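# Pull the middle folded towel clear of the others

## Task

Move the towels so the middle one is fully apart from the other two, with neither of them resting on top of it or beneath it; all three towels must finish on the table and keep their current folds.

## Robot and tools

Robot: two arms, left_arm (a left hand) and right_arm (a right hand), each with a five-finger hand. Base positions in the scene frame: left_arm (-0.027, +0.287, -0.001) m, right_arm (+0.018, -0.227, -0.001) m, both facing almost straight along +x.

Frame: the scene frame has its origin at table-top height between the arms, +x out over the table, +z up, and left_arm on the +y side. Arm names do not match image sides. Reported hand positions are in metres, orientations as quat_wxyz, and may be off by a few centimetres.

Hand point: a point 0.05 m in front of the palm, about 0.15 m out from the wrist face. Its +z runs along the straight fingers, +y out of the palm. On the right hand +x points away from the thumb; on the left hand +x points toward the thumb. Straight fingertips reach about 0.06-0.07 m past the point along +z and sit about 0.06 m behind it along -y. A wrist bracket on the little-finger side can strike things.

Row layout (28 numbers, each in [-1, 1]), used by both execute_actions and move: left_arm dx, dy, dz, rx, ry, rz; then the left hand's thumb_turn, thumb_bend, index, middle, ring, little, force_limit, speed; then the same 14 numbers for right_arm. The six pose numbers are an offset, not a pose: dx, dy, dz move the hand point along scene axes, and rx, ry, rz form one rotation vector about the hand point. 1.0 means 0.6 m or 180 degrees. The offset is counted from the arm's Hand target as it stood when the action or move began, so sending the same offset twice moves the hand twice. Six zeros ask nothing new of that arm.

Hand numbers are absolute targets, not offsets. thumb_turn: -1 beside the palm, +1 across in front of it. thumb_bend, index, middle, ring, little: -1 straight, +1 fully curled. force_limit runs linearly from about 0 N at -1 to 10 N at +1 (15 N for the two thumb motors). speed grows linearly from near zero at -1 to full at +0.48 and stays full above that. Nothing in a row means keep as is: to leave a hand unchanged, resend the last eight hand numbers you sent it. If you have sent it none yet, use its hand_measured values plus hand_force_limit and hand_speed. For a soft grip, close at speed -0.94 or below. With the thumb turned across, the hand can wrap objects about 0.035-0.065 m thick. A thin towel is best pinched between the thumb tip and the index pad.

execute_actions: actions is a list of actions. Each action holds up to 15 rows, one per 1/30 s step, and a short action repeats its last row until step 15. Every row in an action counts from that action's starting Hand target. cameras lists camera names, ["all"], or []. Images return only when actions is empty or cameras are asked for.

move: target is one row or a list of up to 15 rows. Every row counts from the Hand targets at the start of the move, not from the previous row. speed is the top path speed in m/s (0.002 to 4.3, default 0.25), either one number or one per target. blend is in metres, and 0 means stop at each corner. blocking=false returns after about 0.5 s while the motion continues. The move gives up after 10 s, and paths do not avoid obstacles or the other arm. The result adds a "move:" line giving the ending (done, off_target, moving, held, fault) and any limits (paced = the pose was clipped, held = steps were withheld).

wait: seconds from 0 to 3600; sends no new commands. stop: brakes a running move. zoom_image: camera (cam_high, cam_low, cam_roll_left, cam_roll_right, cam_left_wrist, cam_right_wrist) and region [x0, y0, x1, y1] in pixels, at most 504 by 504. show_instructions: shows reference pages. finished_scene: ends the scene (scene 1) and cannot be undone.

Results: end_effector_position and quat for each arm; Hand target (the base for your next offsets, after orientation clipping to within 40 degrees per step); joint positions, velocities and torques; motor temperatures. For each hand there are six-value lists in motor order: hand_measured (position on the target scale), hand_stopped_by (moving, target, force, stalled, fault) and hand_load_n (fingertip load in N; it drops to about 0 when a grip is lost). There are also hand_force_limit and hand_speed. Arms often settle 1-5 cm short of the command, usually low. This is not proof of contact. Resending with zero pose numbers asks for the target again. Send the missing distance if needed.

Cautions: keep every towel on the table and never leave one off it. Avoid drops, releasing a towel while it is still moving, fast impacts, and hard presses into the table. Never let the two hands or arms press on each other, and never close one hand on the other's fingers, since that can end the scene. Keep the towels folded, so lift or slide them gently. Watch for MOTOR HOT lines: holding loads or straining toward unreachable poses heats motors, and at 100 °C the arm drops. Stops of any kind cost time.

Each tool is called after "Request:" as a command line: name --argument value for each argument, lists and objects as JSON in quotes; but a table of rows of numbers goes row by row, as --pt "numbers of a row", without its own name.

Reference images:

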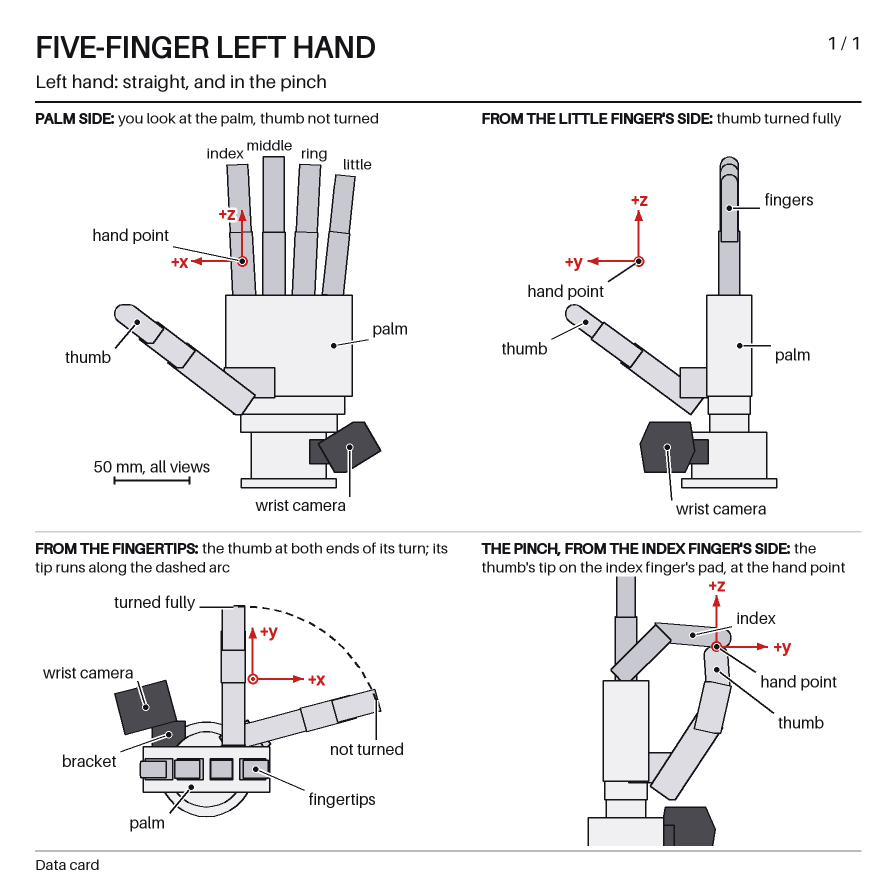

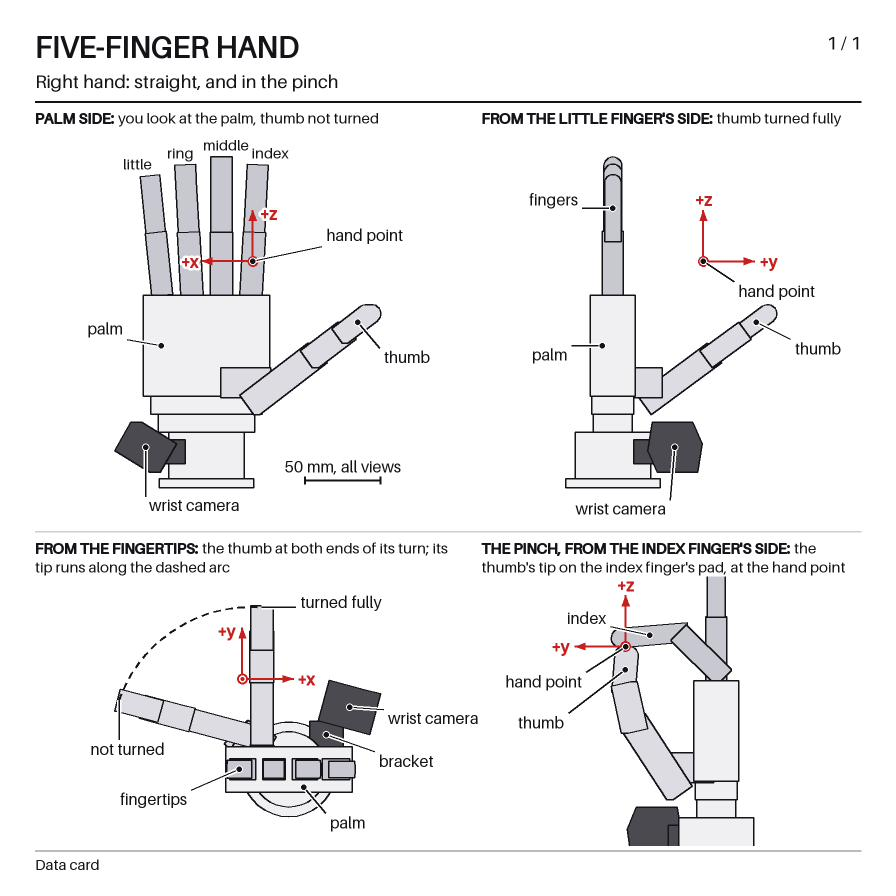

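## Session

Request:
execute_actions --actions '[]'

Scene clock: 0.00 s.
left_arm: end_effector_position=(+0.5087, +0.4196, +0.2579) hand_measured=(-1.000, -1.000, -1.000, -1.000, -1.000, -1.000) hand_load_n=(+0.0, +0.0, +0.0, +0.0, +0.0, +0.0) hand_stopped_by=(target, target, target, target, target, target) hand_force_limit=0.00 hand_speed=-0.80 end_effector_quat_wxyz=(+0.211, -0.377, +0.784, -0.446) | right_arm: end_effector_position=(+0.0548, +0.0859, +0.2681) hand_measured=(-1.000, -1.000, -1.000, -1.000, -1.000, -1.000) hand_load_n=(+0.0, +0.0, +0.0, +0.0, +0.0, +0.0) hand_stopped_by=(target, target, target, target, target, target) hand_force_limit=0.00 hand_speed=-0.80 end_effector_quat_wxyz=(-0.564, +0.775, +0.230, -0.168)
Joint positions: left_arm=[0.454 1.573 1.478 -0.902 0.913 0.88] | right_arm=[0.892 0.816 0.782 -0.771 -1.128 -0.753]
Joint velocities: within noise
Joint torques (N m): no reading
Motor temperatures (°C): left_arm=[25 30 26 26 27 28] | right_arm=[29 28 29 23 26 27]
Heat: left arm: hottest shoulder 30 °C; right arm: hottest waist 29 °C.
Hand target: left_arm +0.5141, +0.4225, +0.2707; +0.224, -0.370, +0.784, -0.445 | right_arm +0.0573, +0.0888, +0.2763; -0.568, +0.772, +0.235, -0.161

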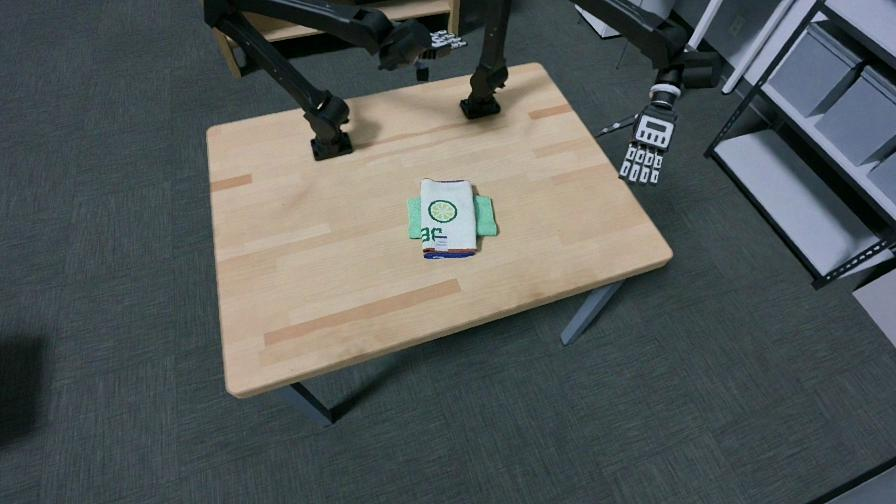

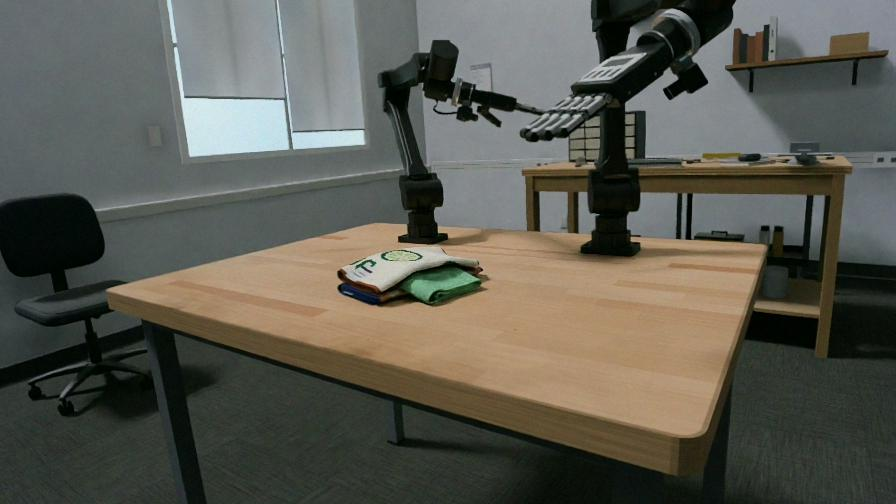

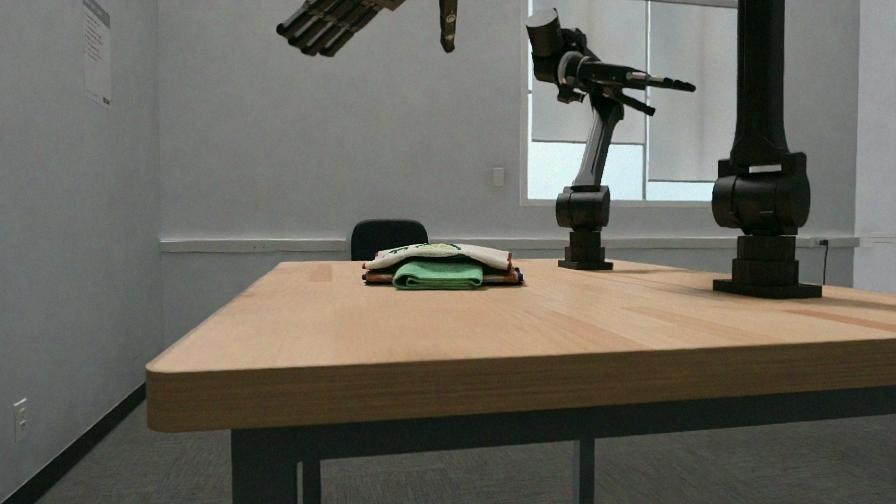

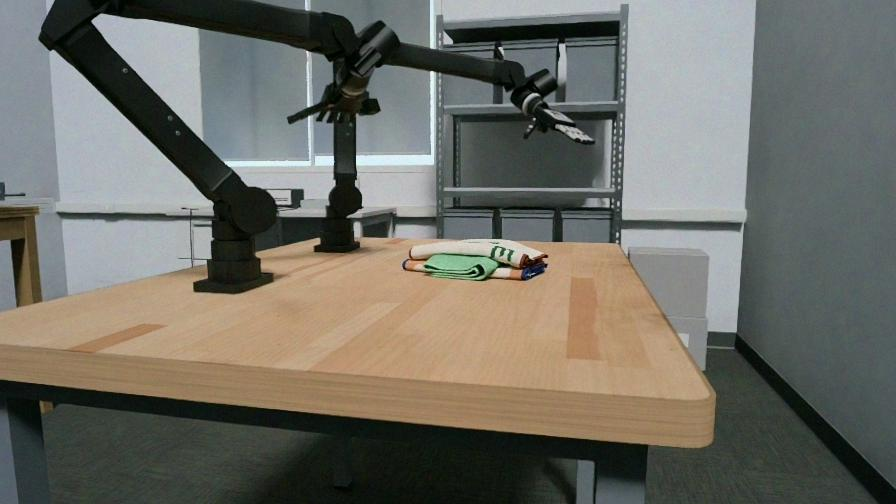

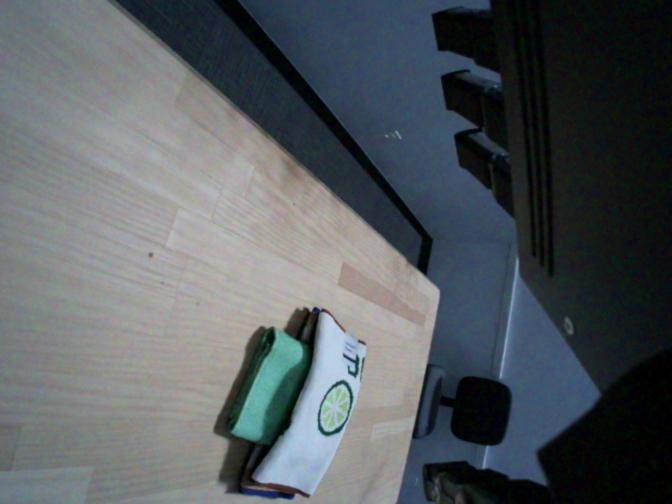

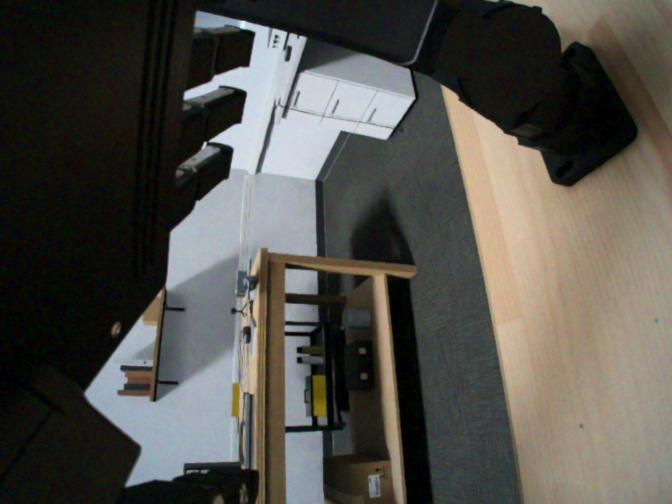

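Request:
zoom_image --camera "cam_high" --region '[380, 150, 530, 290]'

Request:
zoom_image --camera "cam_low" --region '[320, 230, 500, 320]'

Request:
zoom_image --camera "cam_roll_left" --region '[340, 220, 540, 310]'

Request:
zoom_image --camera "cam_roll_right" --region '[380, 220, 580, 300]'

Request:
zoom_image --camera "cam_left_wrist" --region '[200, 290, 400, 504]'

Scaled by 3.360 from the camera's image (finer frame: 1280x720).

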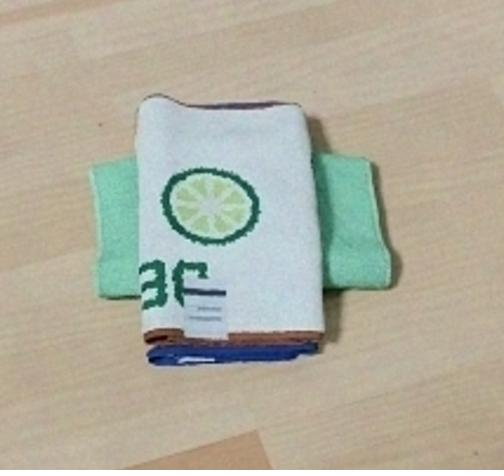

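Scaled by 2.800 from the camera's image (finer frame: 1280x720).

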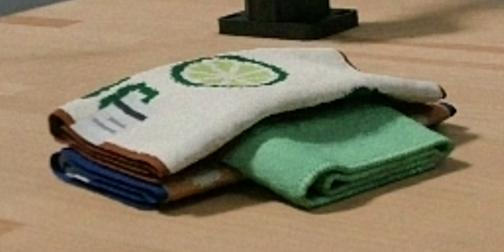

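Scaled by 2.520 from the camera's image (finer frame: 1280x720).

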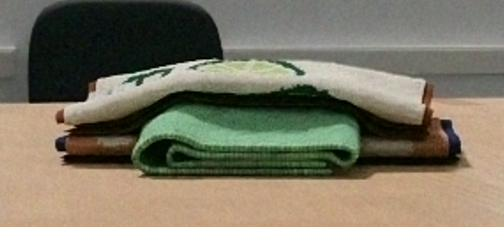

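Scaled by 2.520 from the camera's image (finer frame: 1280x720).

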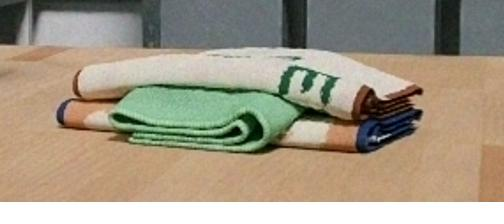

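Scaled by 2.355 from the camera's image (finer frame: 960x720).

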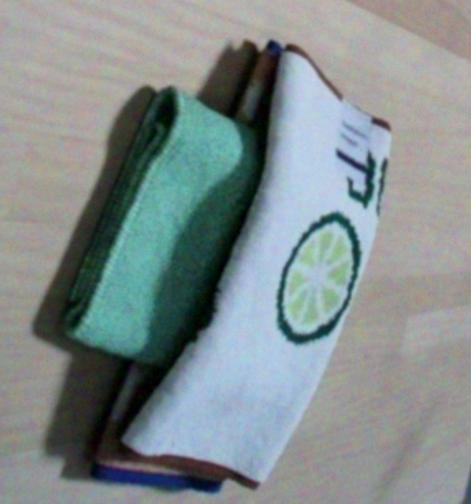

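Request:
move --target '[-0.165,-0.371,-0.05,0.0733,0.0432,-0.2822, 1,-0.5,-0.4,-0.4,-0.4,-0.4,0,-0.3, 0,0,0,0,0,0,-1,-1,-1,-1,-1,-1,0,-0.8]' --cameras '["all"]'

Scene clock: 191.40 s.
left_arm: end_effector_position=(+0.4041, +0.1988, +0.2296) hand_measured=(+1.000, -0.500, -0.400, -0.400, -0.400, -0.400) hand_load_n=(+0.0, +0.0, +0.0, +0.0, +0.0, +0.0) hand_stopped_by=(target, target, target, target, target, target) hand_force_limit=0.00 hand_speed=-0.30 end_effector_quat_wxyz=(-0.013, -0.008, +0.923, -0.384) | right_arm: end_effector_position=(+0.0548, +0.0859, +0.2681) hand_measured=(-1.000, -1.000, -1.000, -1.000, -1.000, -1.000) hand_load_n=(-0.5, +0.0, +0.0, +0.0, +0.0, +0.0) hand_stopped_by=(target, target, target, target, target, target) hand_force_limit=0.00 hand_speed=-0.80 end_effector_quat_wxyz=(-0.564, +0.775, +0.230, -0.168)
Joint positions: left_arm=[-0.024 1.57 1.501 -1.543 0.788 1.585] | right_arm=[0.892 0.816 0.782 -0.771 -1.128 -0.753]
Joint torques (N m): left_arm=[0.97 -9.64 12.59 0.08 0.33 0.06] | right_arm=[1.49 -0.91 10.36 1.17 -0.47 -0.12]
Motor temperatures (°C): left_arm=[25 33 36 26 28 28] | right_arm=[29 28 45 24 26 27]
Heat: left arm: hottest elbow 36 °C; right arm: hottest elbow 45 °C.
Hand target: left_arm +0.4152, +0.1999, +0.2408; +0.000, +0.000, +0.924, -0.383 | right_arm +0.0573, +0.0888, +0.2763; -0.568, +0.772, +0.235, -0.161
Off the commanded pose: left_arm 0.016 m, 2 deg | right_arm 0.009 m, 1 deg.
move: off_target (left_arm)
cam_left_wrist: T_world_to_cam=[[-0.2345, -0.67209, 0.70236, 0.0652], [-0.82747, 0.5172, 0.21864, 0.18173], [-0.5102, -0.52991, -0.67742, 0.57777]] pos_world=[0.46045, 0.256, 0.30586]

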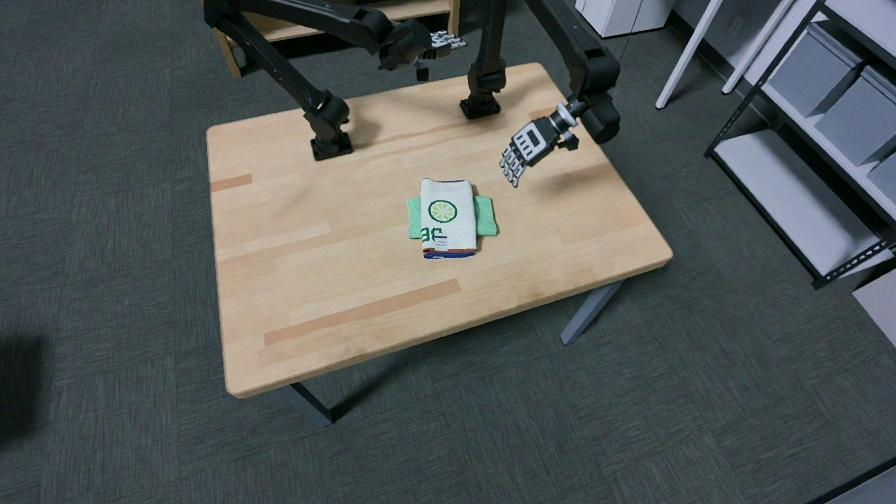

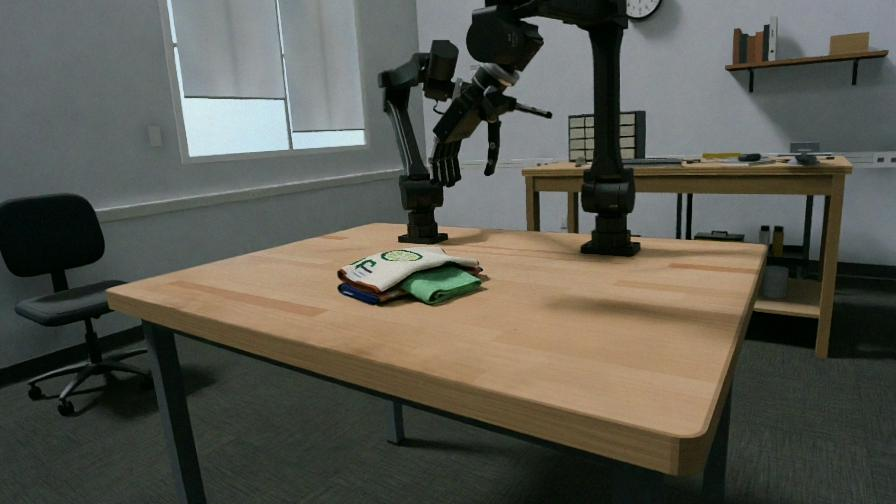

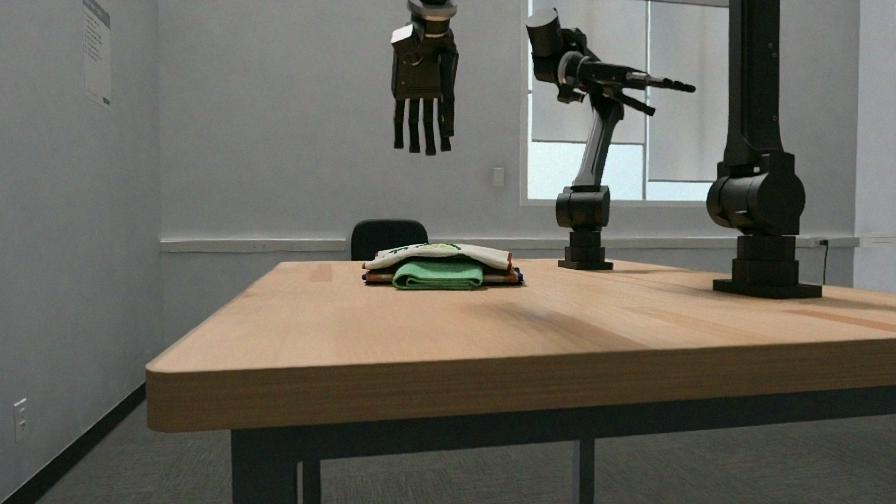

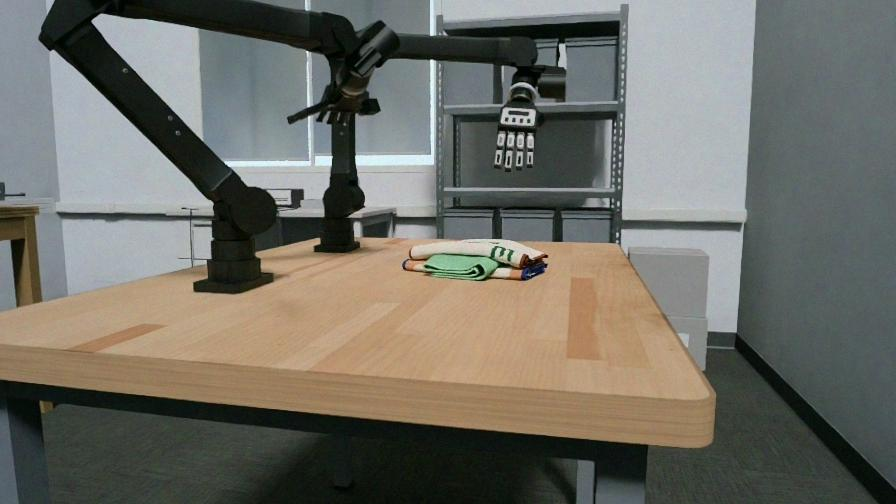

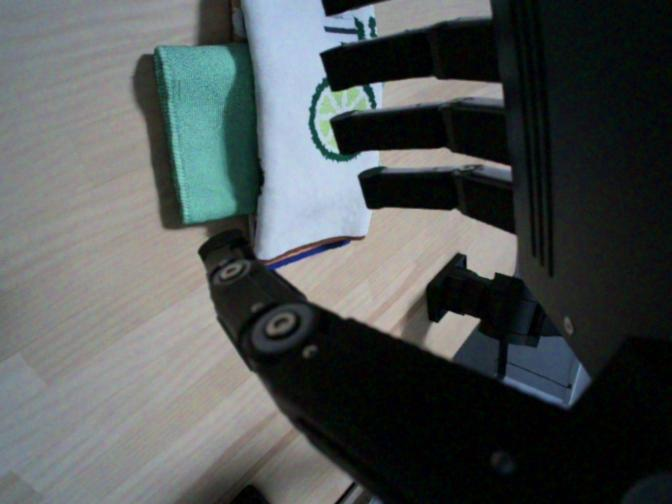

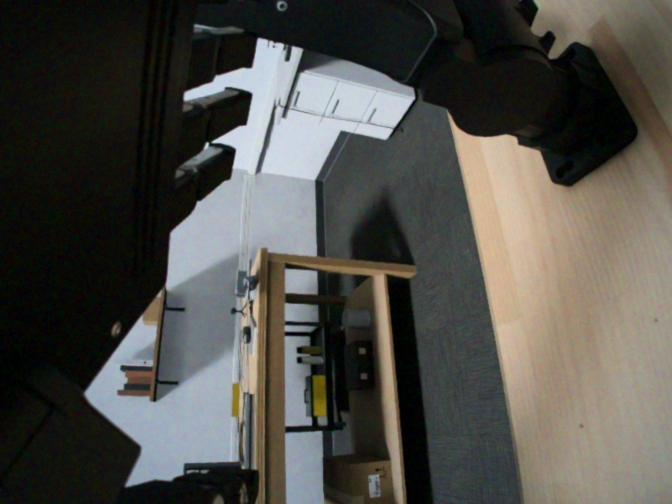

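Request:
move --target '[0,0,0,0,0,0, 1,-0.5,-0.4,-0.4,-0.4,-0.4,0,-0.3, 0.276,0.03,-0.16,-0.2394,0.1822,-0.7257,1,-1,-1,-1,-1,-1,0,-0.3]' --cameras '["all"]' --speed 0.17

Scene clock: 232.63 s.
left_arm: end_effector_position=(+0.4041, +0.1988, +0.2295) hand_measured=(+1.000, -0.500, -0.400, -0.400, -0.400, -0.400) hand_load_n=(+0.0, +0.0, -0.5, +0.0, +0.0, +0.0) hand_stopped_by=(target, target, target, target, target, target) hand_force_limit=0.00 hand_speed=-0.30 end_effector_quat_wxyz=(-0.013, -0.008, +0.923, -0.384) | right_arm: end_effector_position=(+0.2138, +0.0934, +0.1636) hand_measured=(+1.000, -1.000, -1.000, -1.000, -1.000, -1.000) hand_load_n=(+0.0, +0.0, +0.0, +0.0, +0.0, +0.0) hand_stopped_by=(target, target, target, target, target, target) hand_force_limit=0.00 hand_speed=-0.30 end_effector_quat_wxyz=(+0.143, -0.599, +0.759, -0.211)
Joint positions: left_arm=[-0.024 1.57 1.501 -1.543 0.788 1.586] | right_arm=[1.121 1.236 1.046 -1.303 0.51 1.338]
Joint torques (N m): left_arm=[0.91 -9.64 12.59 0.09 0.34 0.04] | right_arm=[1.14 -4.95 11.93 -0.2 0.44 0.02]
Heat: left arm: hottest elbow 38 °C; right arm: hottest elbow 45 °C.
Hand target: left_arm +0.4152, +0.1999, +0.2408; +0.000, +0.000, +0.924, -0.383 | right_arm +0.2228, +0.1067, +0.1801; +0.157, -0.588, +0.766, -0.205
Off the commanded pose: left_arm 0.016 m, 2 deg | right_arm 0.023 m, 2 deg.
move: off_target (right_arm)
cam_left_wrist: T_world_to_cam=[[-0.2352, -0.67202, 0.70219, 0.06558], [-0.82733, 0.51759, 0.21824, 0.18177], [-0.51011, -0.52961, -0.67772, 0.5778]] pos_world=[0.46055, 0.256, 0.30586]
cam_right_wrist: T_world_to_cam=[[-0.86211, -0.10137, -0.49647, 0.27583], [-0.26022, 0.92929, 0.26211, -0.07266], [0.4348, 0.35516, -0.82753, 0.12602]] pos_world=[0.16409, 0.05073, 0.26027]

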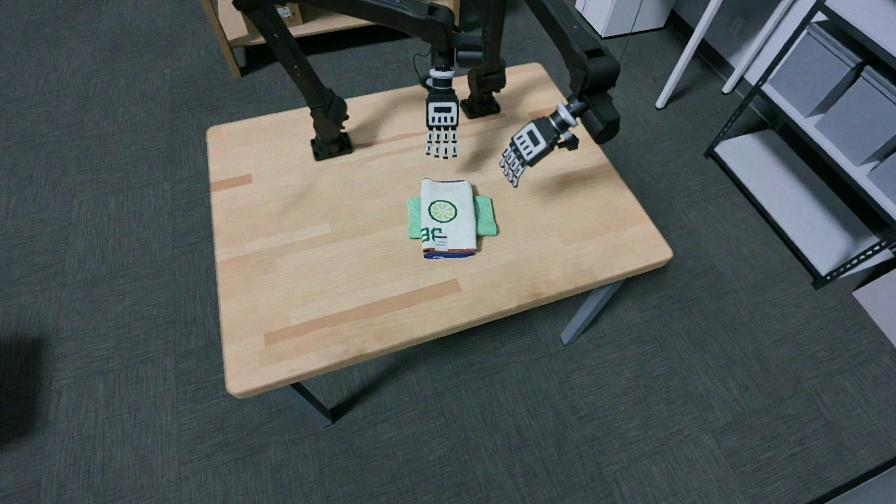

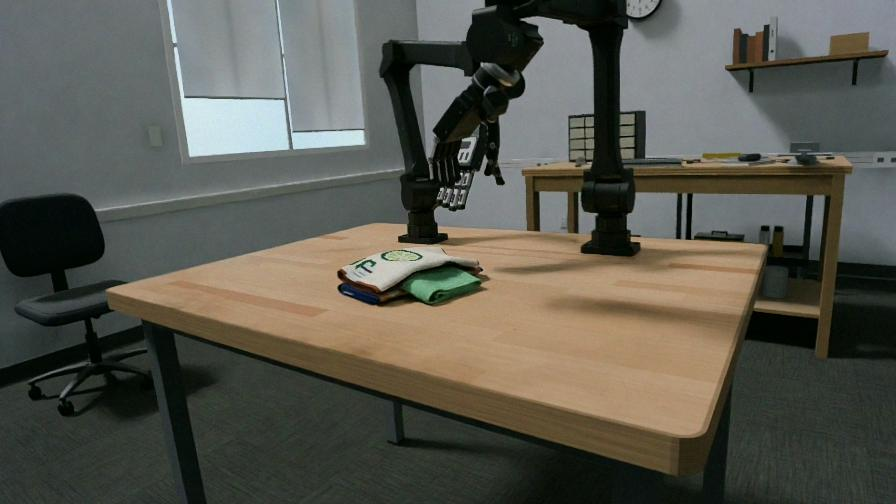

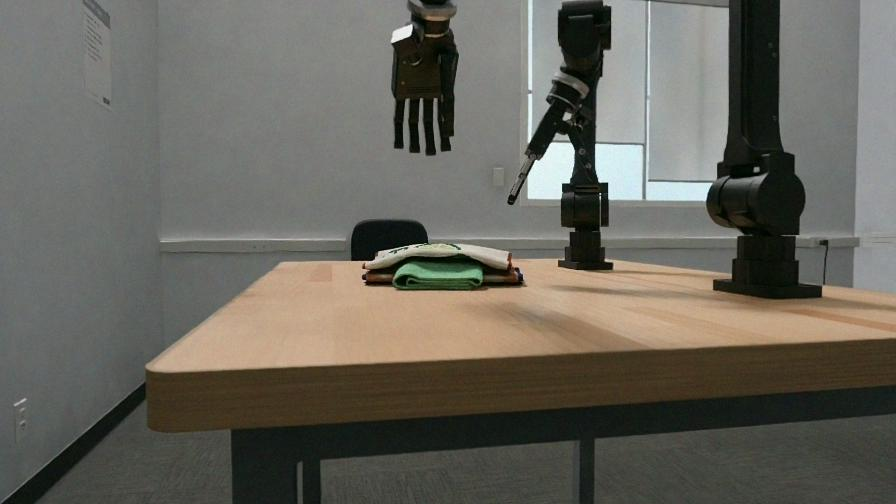

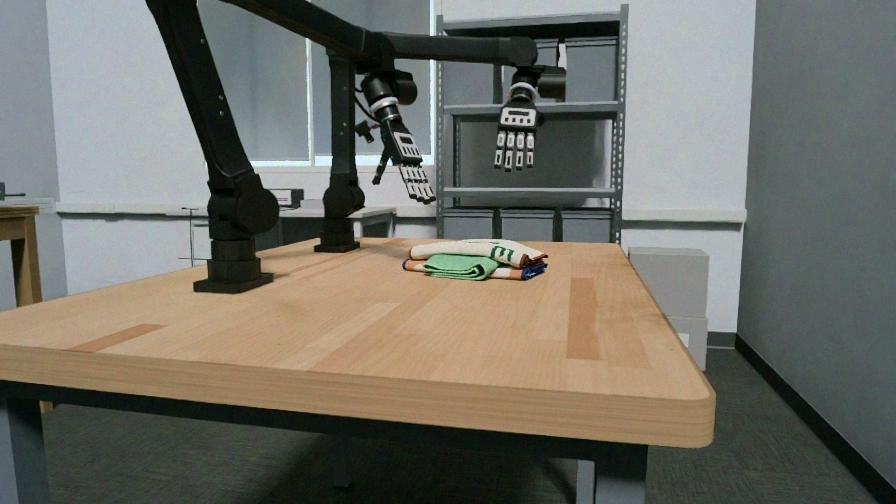

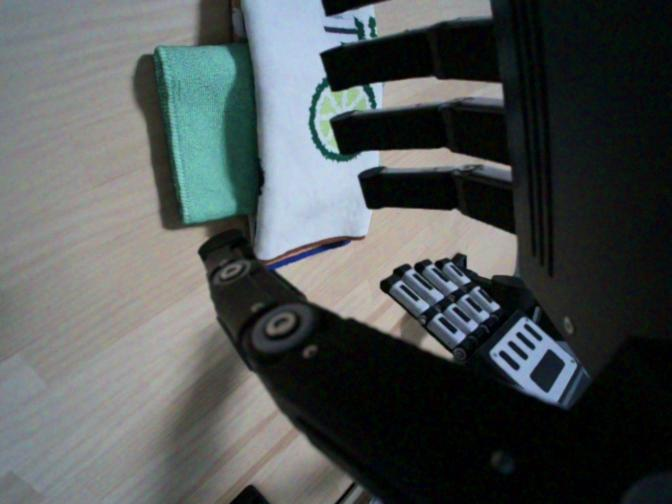

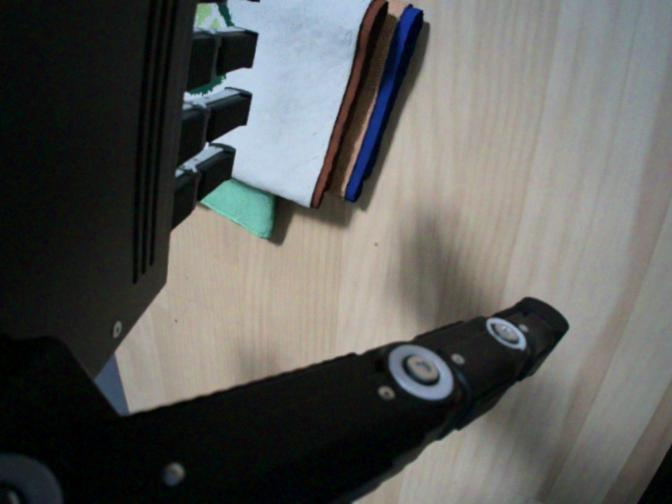

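Request:
move --target '[0.008,-0.0815,-0.20,-0.0833,0,0, 1,-0.7,-0.2,-0.2,-0.2,-0.2,0,-0.3, 0.05,0.017,-0.11,0,0,0,1,-1,-1,-1,-1,-1,0,-0.3]' --cameras '["all"]' --speed 0.12

Scene clock: 318.80 s.
left_arm: end_effector_position=(+0.4171, +0.1565, +0.1206) hand_measured=(+1.000, -0.700, -0.200, -0.200, -0.200, -0.200) hand_load_n=(+0.0, +0.0, +0.0, +0.0, +0.0, +0.0) hand_stopped_by=(target, target, target, target, target, target) hand_force_limit=0.00 hand_speed=-0.30 end_effector_quat_wxyz=(-0.001, -0.005, +0.867, -0.499) | right_arm: end_effector_position=(+0.2497, +0.1230, +0.1234) hand_measured=(+1.000, -1.000, -1.000, -1.000, -1.000, -1.000) hand_load_n=(+0.0, +0.0, +0.0, +0.0, +0.0, +0.0) hand_stopped_by=(target, target, target, target, target, target) hand_force_limit=0.00 hand_speed=-0.30 end_effector_quat_wxyz=(+0.166, -0.586, +0.767, -0.202)
Joint positions: left_arm=[-0.024 1.673 1.254 -1.173 1.045 1.588] | right_arm=[1.072 1.337 1.02 -1.101 0.509 1.3]
Joint torques (N m): left_arm=[-0.03 -10.4 8.61 1.03 0.65 -0.11] | right_arm=[0.32 -6.42 6.94 0.79 0.22 -0.26]
Motor temperatures (°C): left_arm=[24 33 40 26 27 27] | right_arm=[29 29 50 24 26 27]
Heat: left arm: hottest elbow 40 °C; right arm: hottest elbow 50 °C.
Hand target: left_arm +0.4199, +0.1510, +0.1208; +0.000, +0.000, +0.866, -0.500 | right_arm +0.2528, +0.1170, +0.1142; +0.157, -0.588, +0.766, -0.205
Off the commanded pose: left_arm 0.006 m, 1 deg | right_arm 0.012 m, 1 deg.
move: off_target (right_arm)
cam_left_wrist: T_world_to_cam=[[-0.25066, -0.47444, 0.84385, 0.07507], [-0.83452, 0.54769, 0.06004, 0.25559], [-0.49066, -0.68916, -0.53321, 0.48753]] pos_world=[0.47132, 0.23161, 0.18127]
cam_right_wrist: T_world_to_cam=[[-0.84944, -0.06281, -0.52394, 0.28529], [-0.25317, 0.91967, 0.3002, -0.08556], [0.46299, 0.38765, -0.7971, 0.05182]] pos_world=[0.19668, 0.07652, 0.21646]

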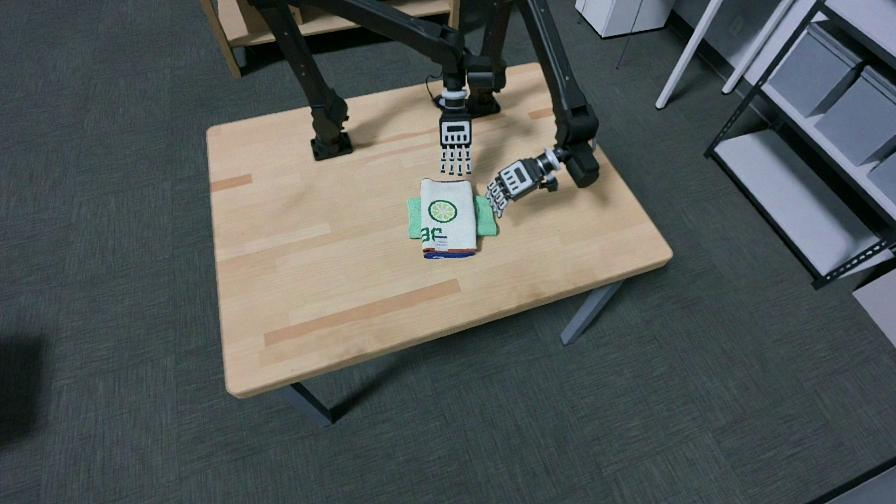

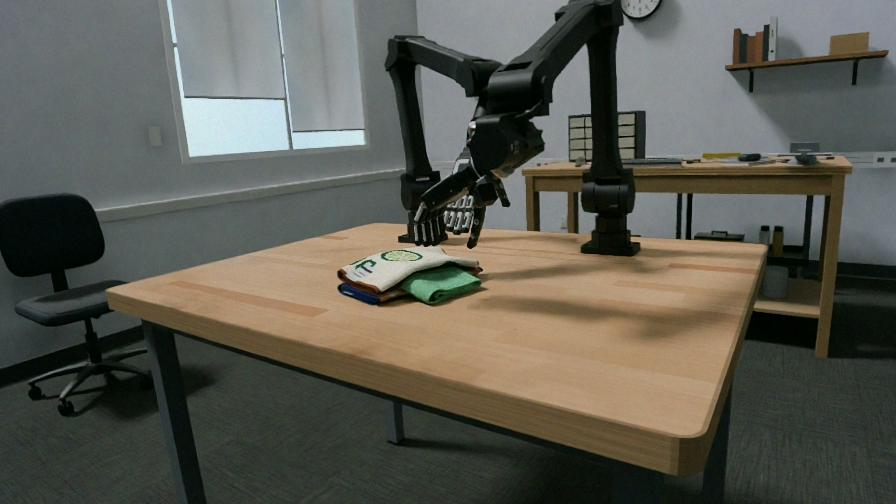

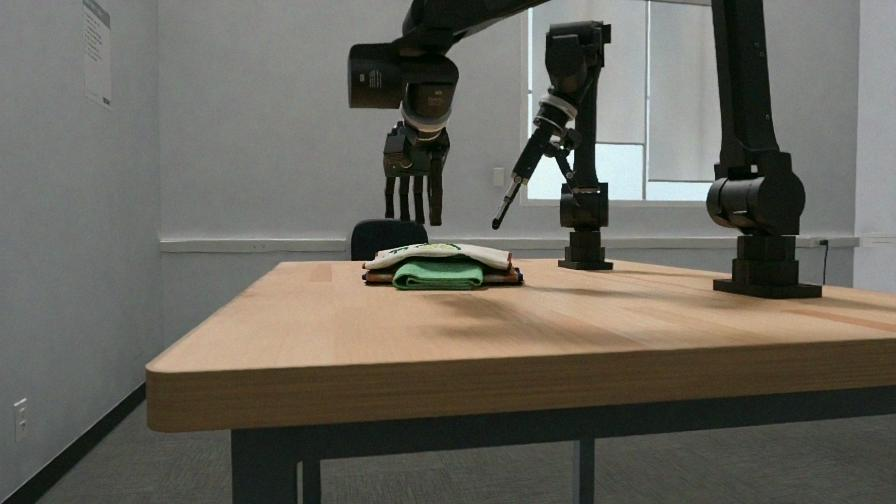

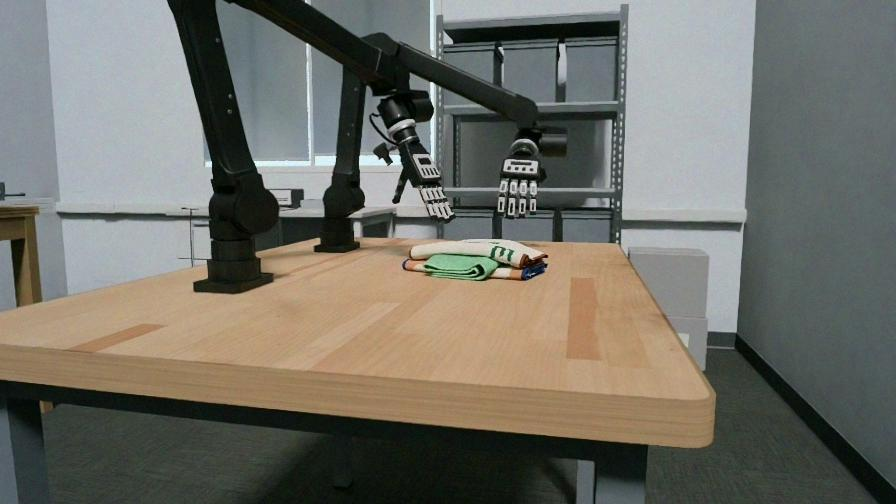

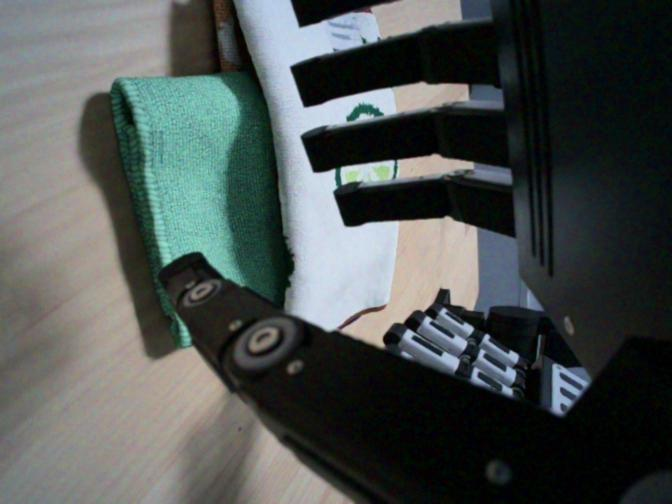

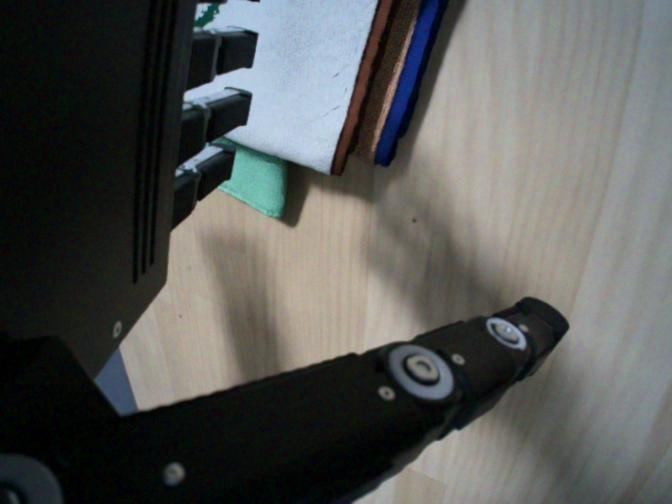

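Request:
move --target '[-0.0165,-0.03,-0.11,0,0,0, 1,-0.7,-0.1,-0.1,-0.1,-0.1,0,-0.3, -0.01,-0.028,-0.06,0,0,0,1,-1,-1,-1,-1,-1,0,-0.3]' --cameras '["all"]' --speed 0.08

Scene clock: 351.40 s.
left_arm: end_effector_position=(+0.4088, +0.1381, +0.0573) hand_measured=(+1.000, -0.700, -0.100, -0.100, -0.100, -0.100) hand_load_n=(+0.0, +0.0, +0.0, +0.0, +0.0, +0.0) hand_stopped_by=(target, target, target, target, target, target) hand_force_limit=0.00 hand_speed=-0.30 end_effector_quat_wxyz=(+0.002, -0.002, +0.866, -0.499) | right_arm: end_effector_position=(+0.2440, +0.1069, +0.0841) hand_measured=(+1.000, -1.000, -1.000, -1.000, -1.000, -1.000) hand_load_n=(+0.0, +0.0, +0.0, +0.0, +0.0, +0.0) hand_stopped_by=(target, target, target, target, target, target) hand_force_limit=0.00 hand_speed=-0.30 end_effector_quat_wxyz=(+0.163, -0.588, +0.766, -0.204)
Joint positions: left_arm=[-0.063 1.72 1.128 -0.927 1.045 1.514] | right_arm=[1.065 1.337 0.911 -0.995 0.508 1.291]
Joint torques (N m): left_arm=[0.03 -10.11 7.71 1.18 0.6 -0.13] | right_arm=[0.26 -6.59 6.63 0.79 0.23 -0.26]
Motor temperatures (°C): left_arm=[24 34 37 26 28 27] | right_arm=[29 29 41 24 26 27]
Heat: left arm: hottest elbow 37 °C; right arm: hottest elbow 41 °C.
Hand target: left_arm +0.4100, +0.1331, +0.0547; +0.000, +0.000, +0.866, -0.500 | right_arm +0.2469, +0.1002, +0.0782; +0.157, -0.588, +0.766, -0.206
Off the commanded pose: left_arm 0.006 m, 0 deg | right_arm 0.009 m, 1 deg.
move: done
cam_left_wrist: T_world_to_cam=[[-0.25897, -0.47316, 0.84205, 0.12103], [-0.83398, 0.54933, 0.05218, 0.26253], [-0.48726, -0.68874, -0.53686, 0.43582]] pos_world=[0.46264, 0.21321, 0.11836]
cam_right_wrist: T_world_to_cam=[[-0.85104, -0.06747, -0.52075, 0.25942], [-0.2533, 0.92145, 0.29457, -0.06002], [0.45997, 0.38259, -0.80128, 0.03106]] pos_world=[0.19129, 0.06092, 0.17766]

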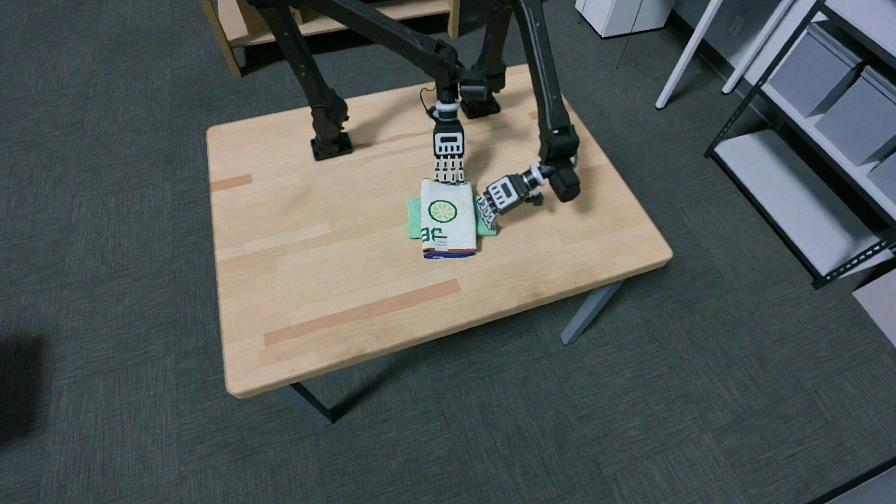

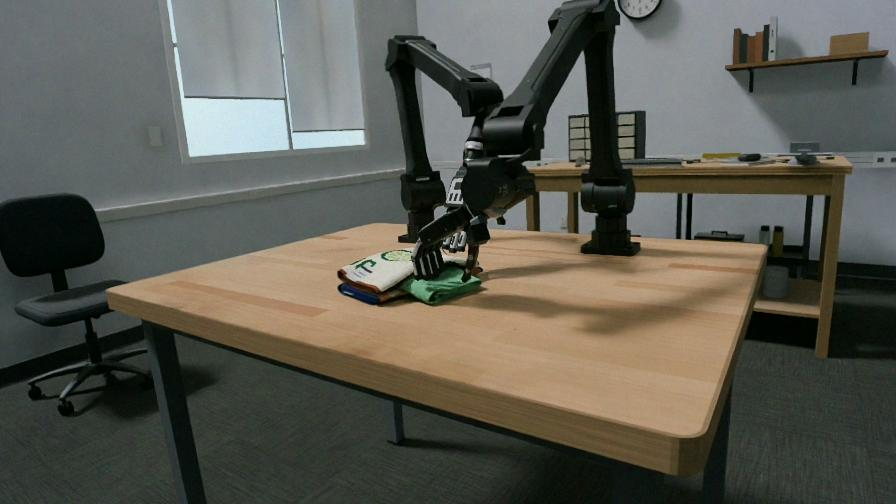

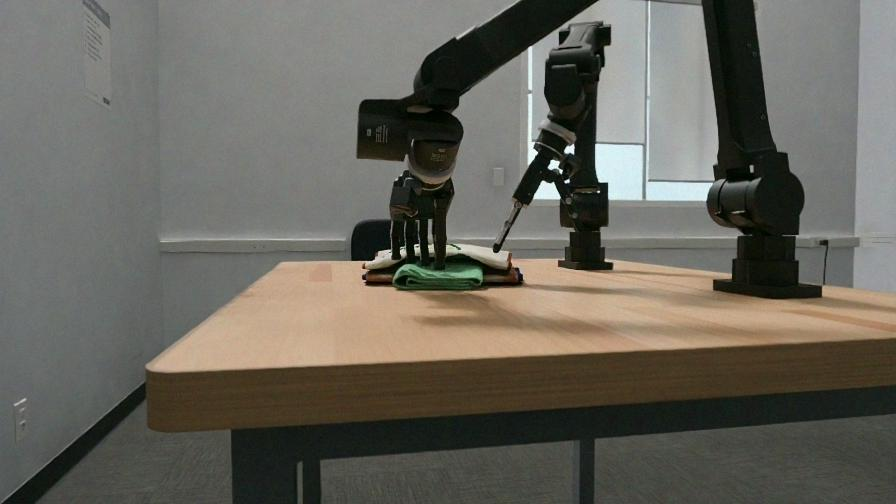

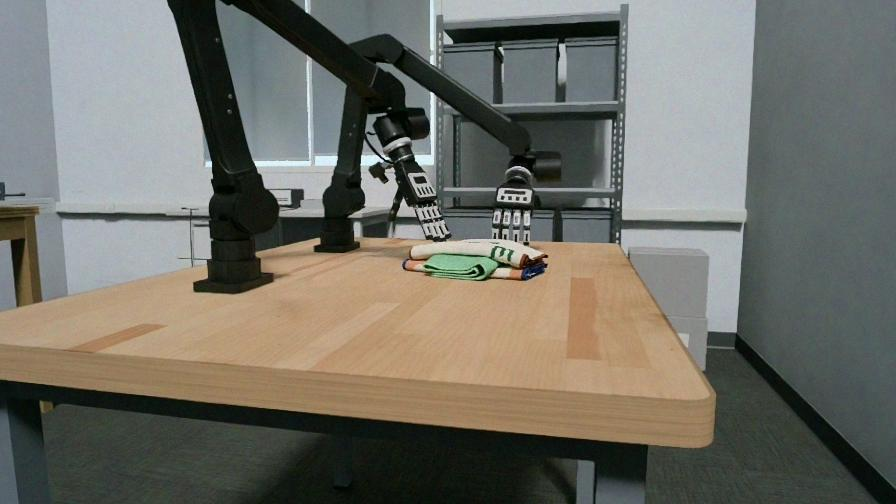

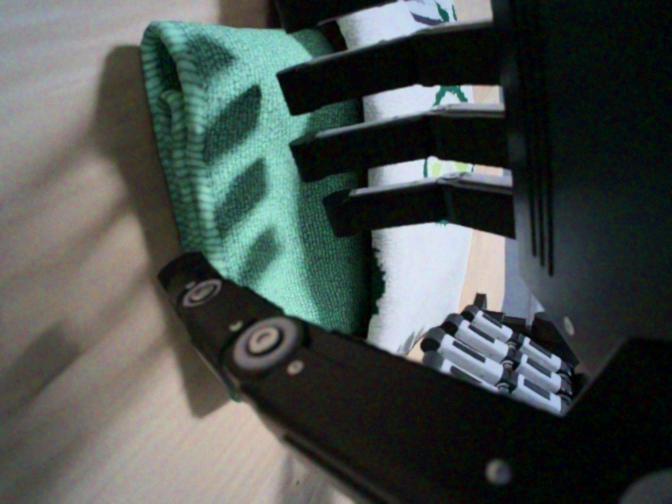

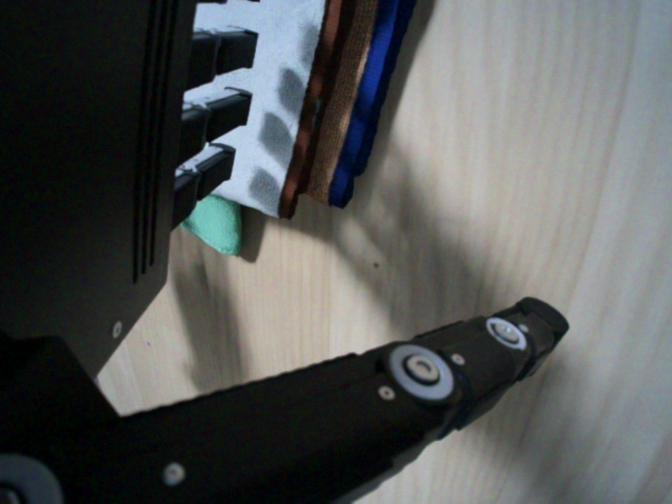

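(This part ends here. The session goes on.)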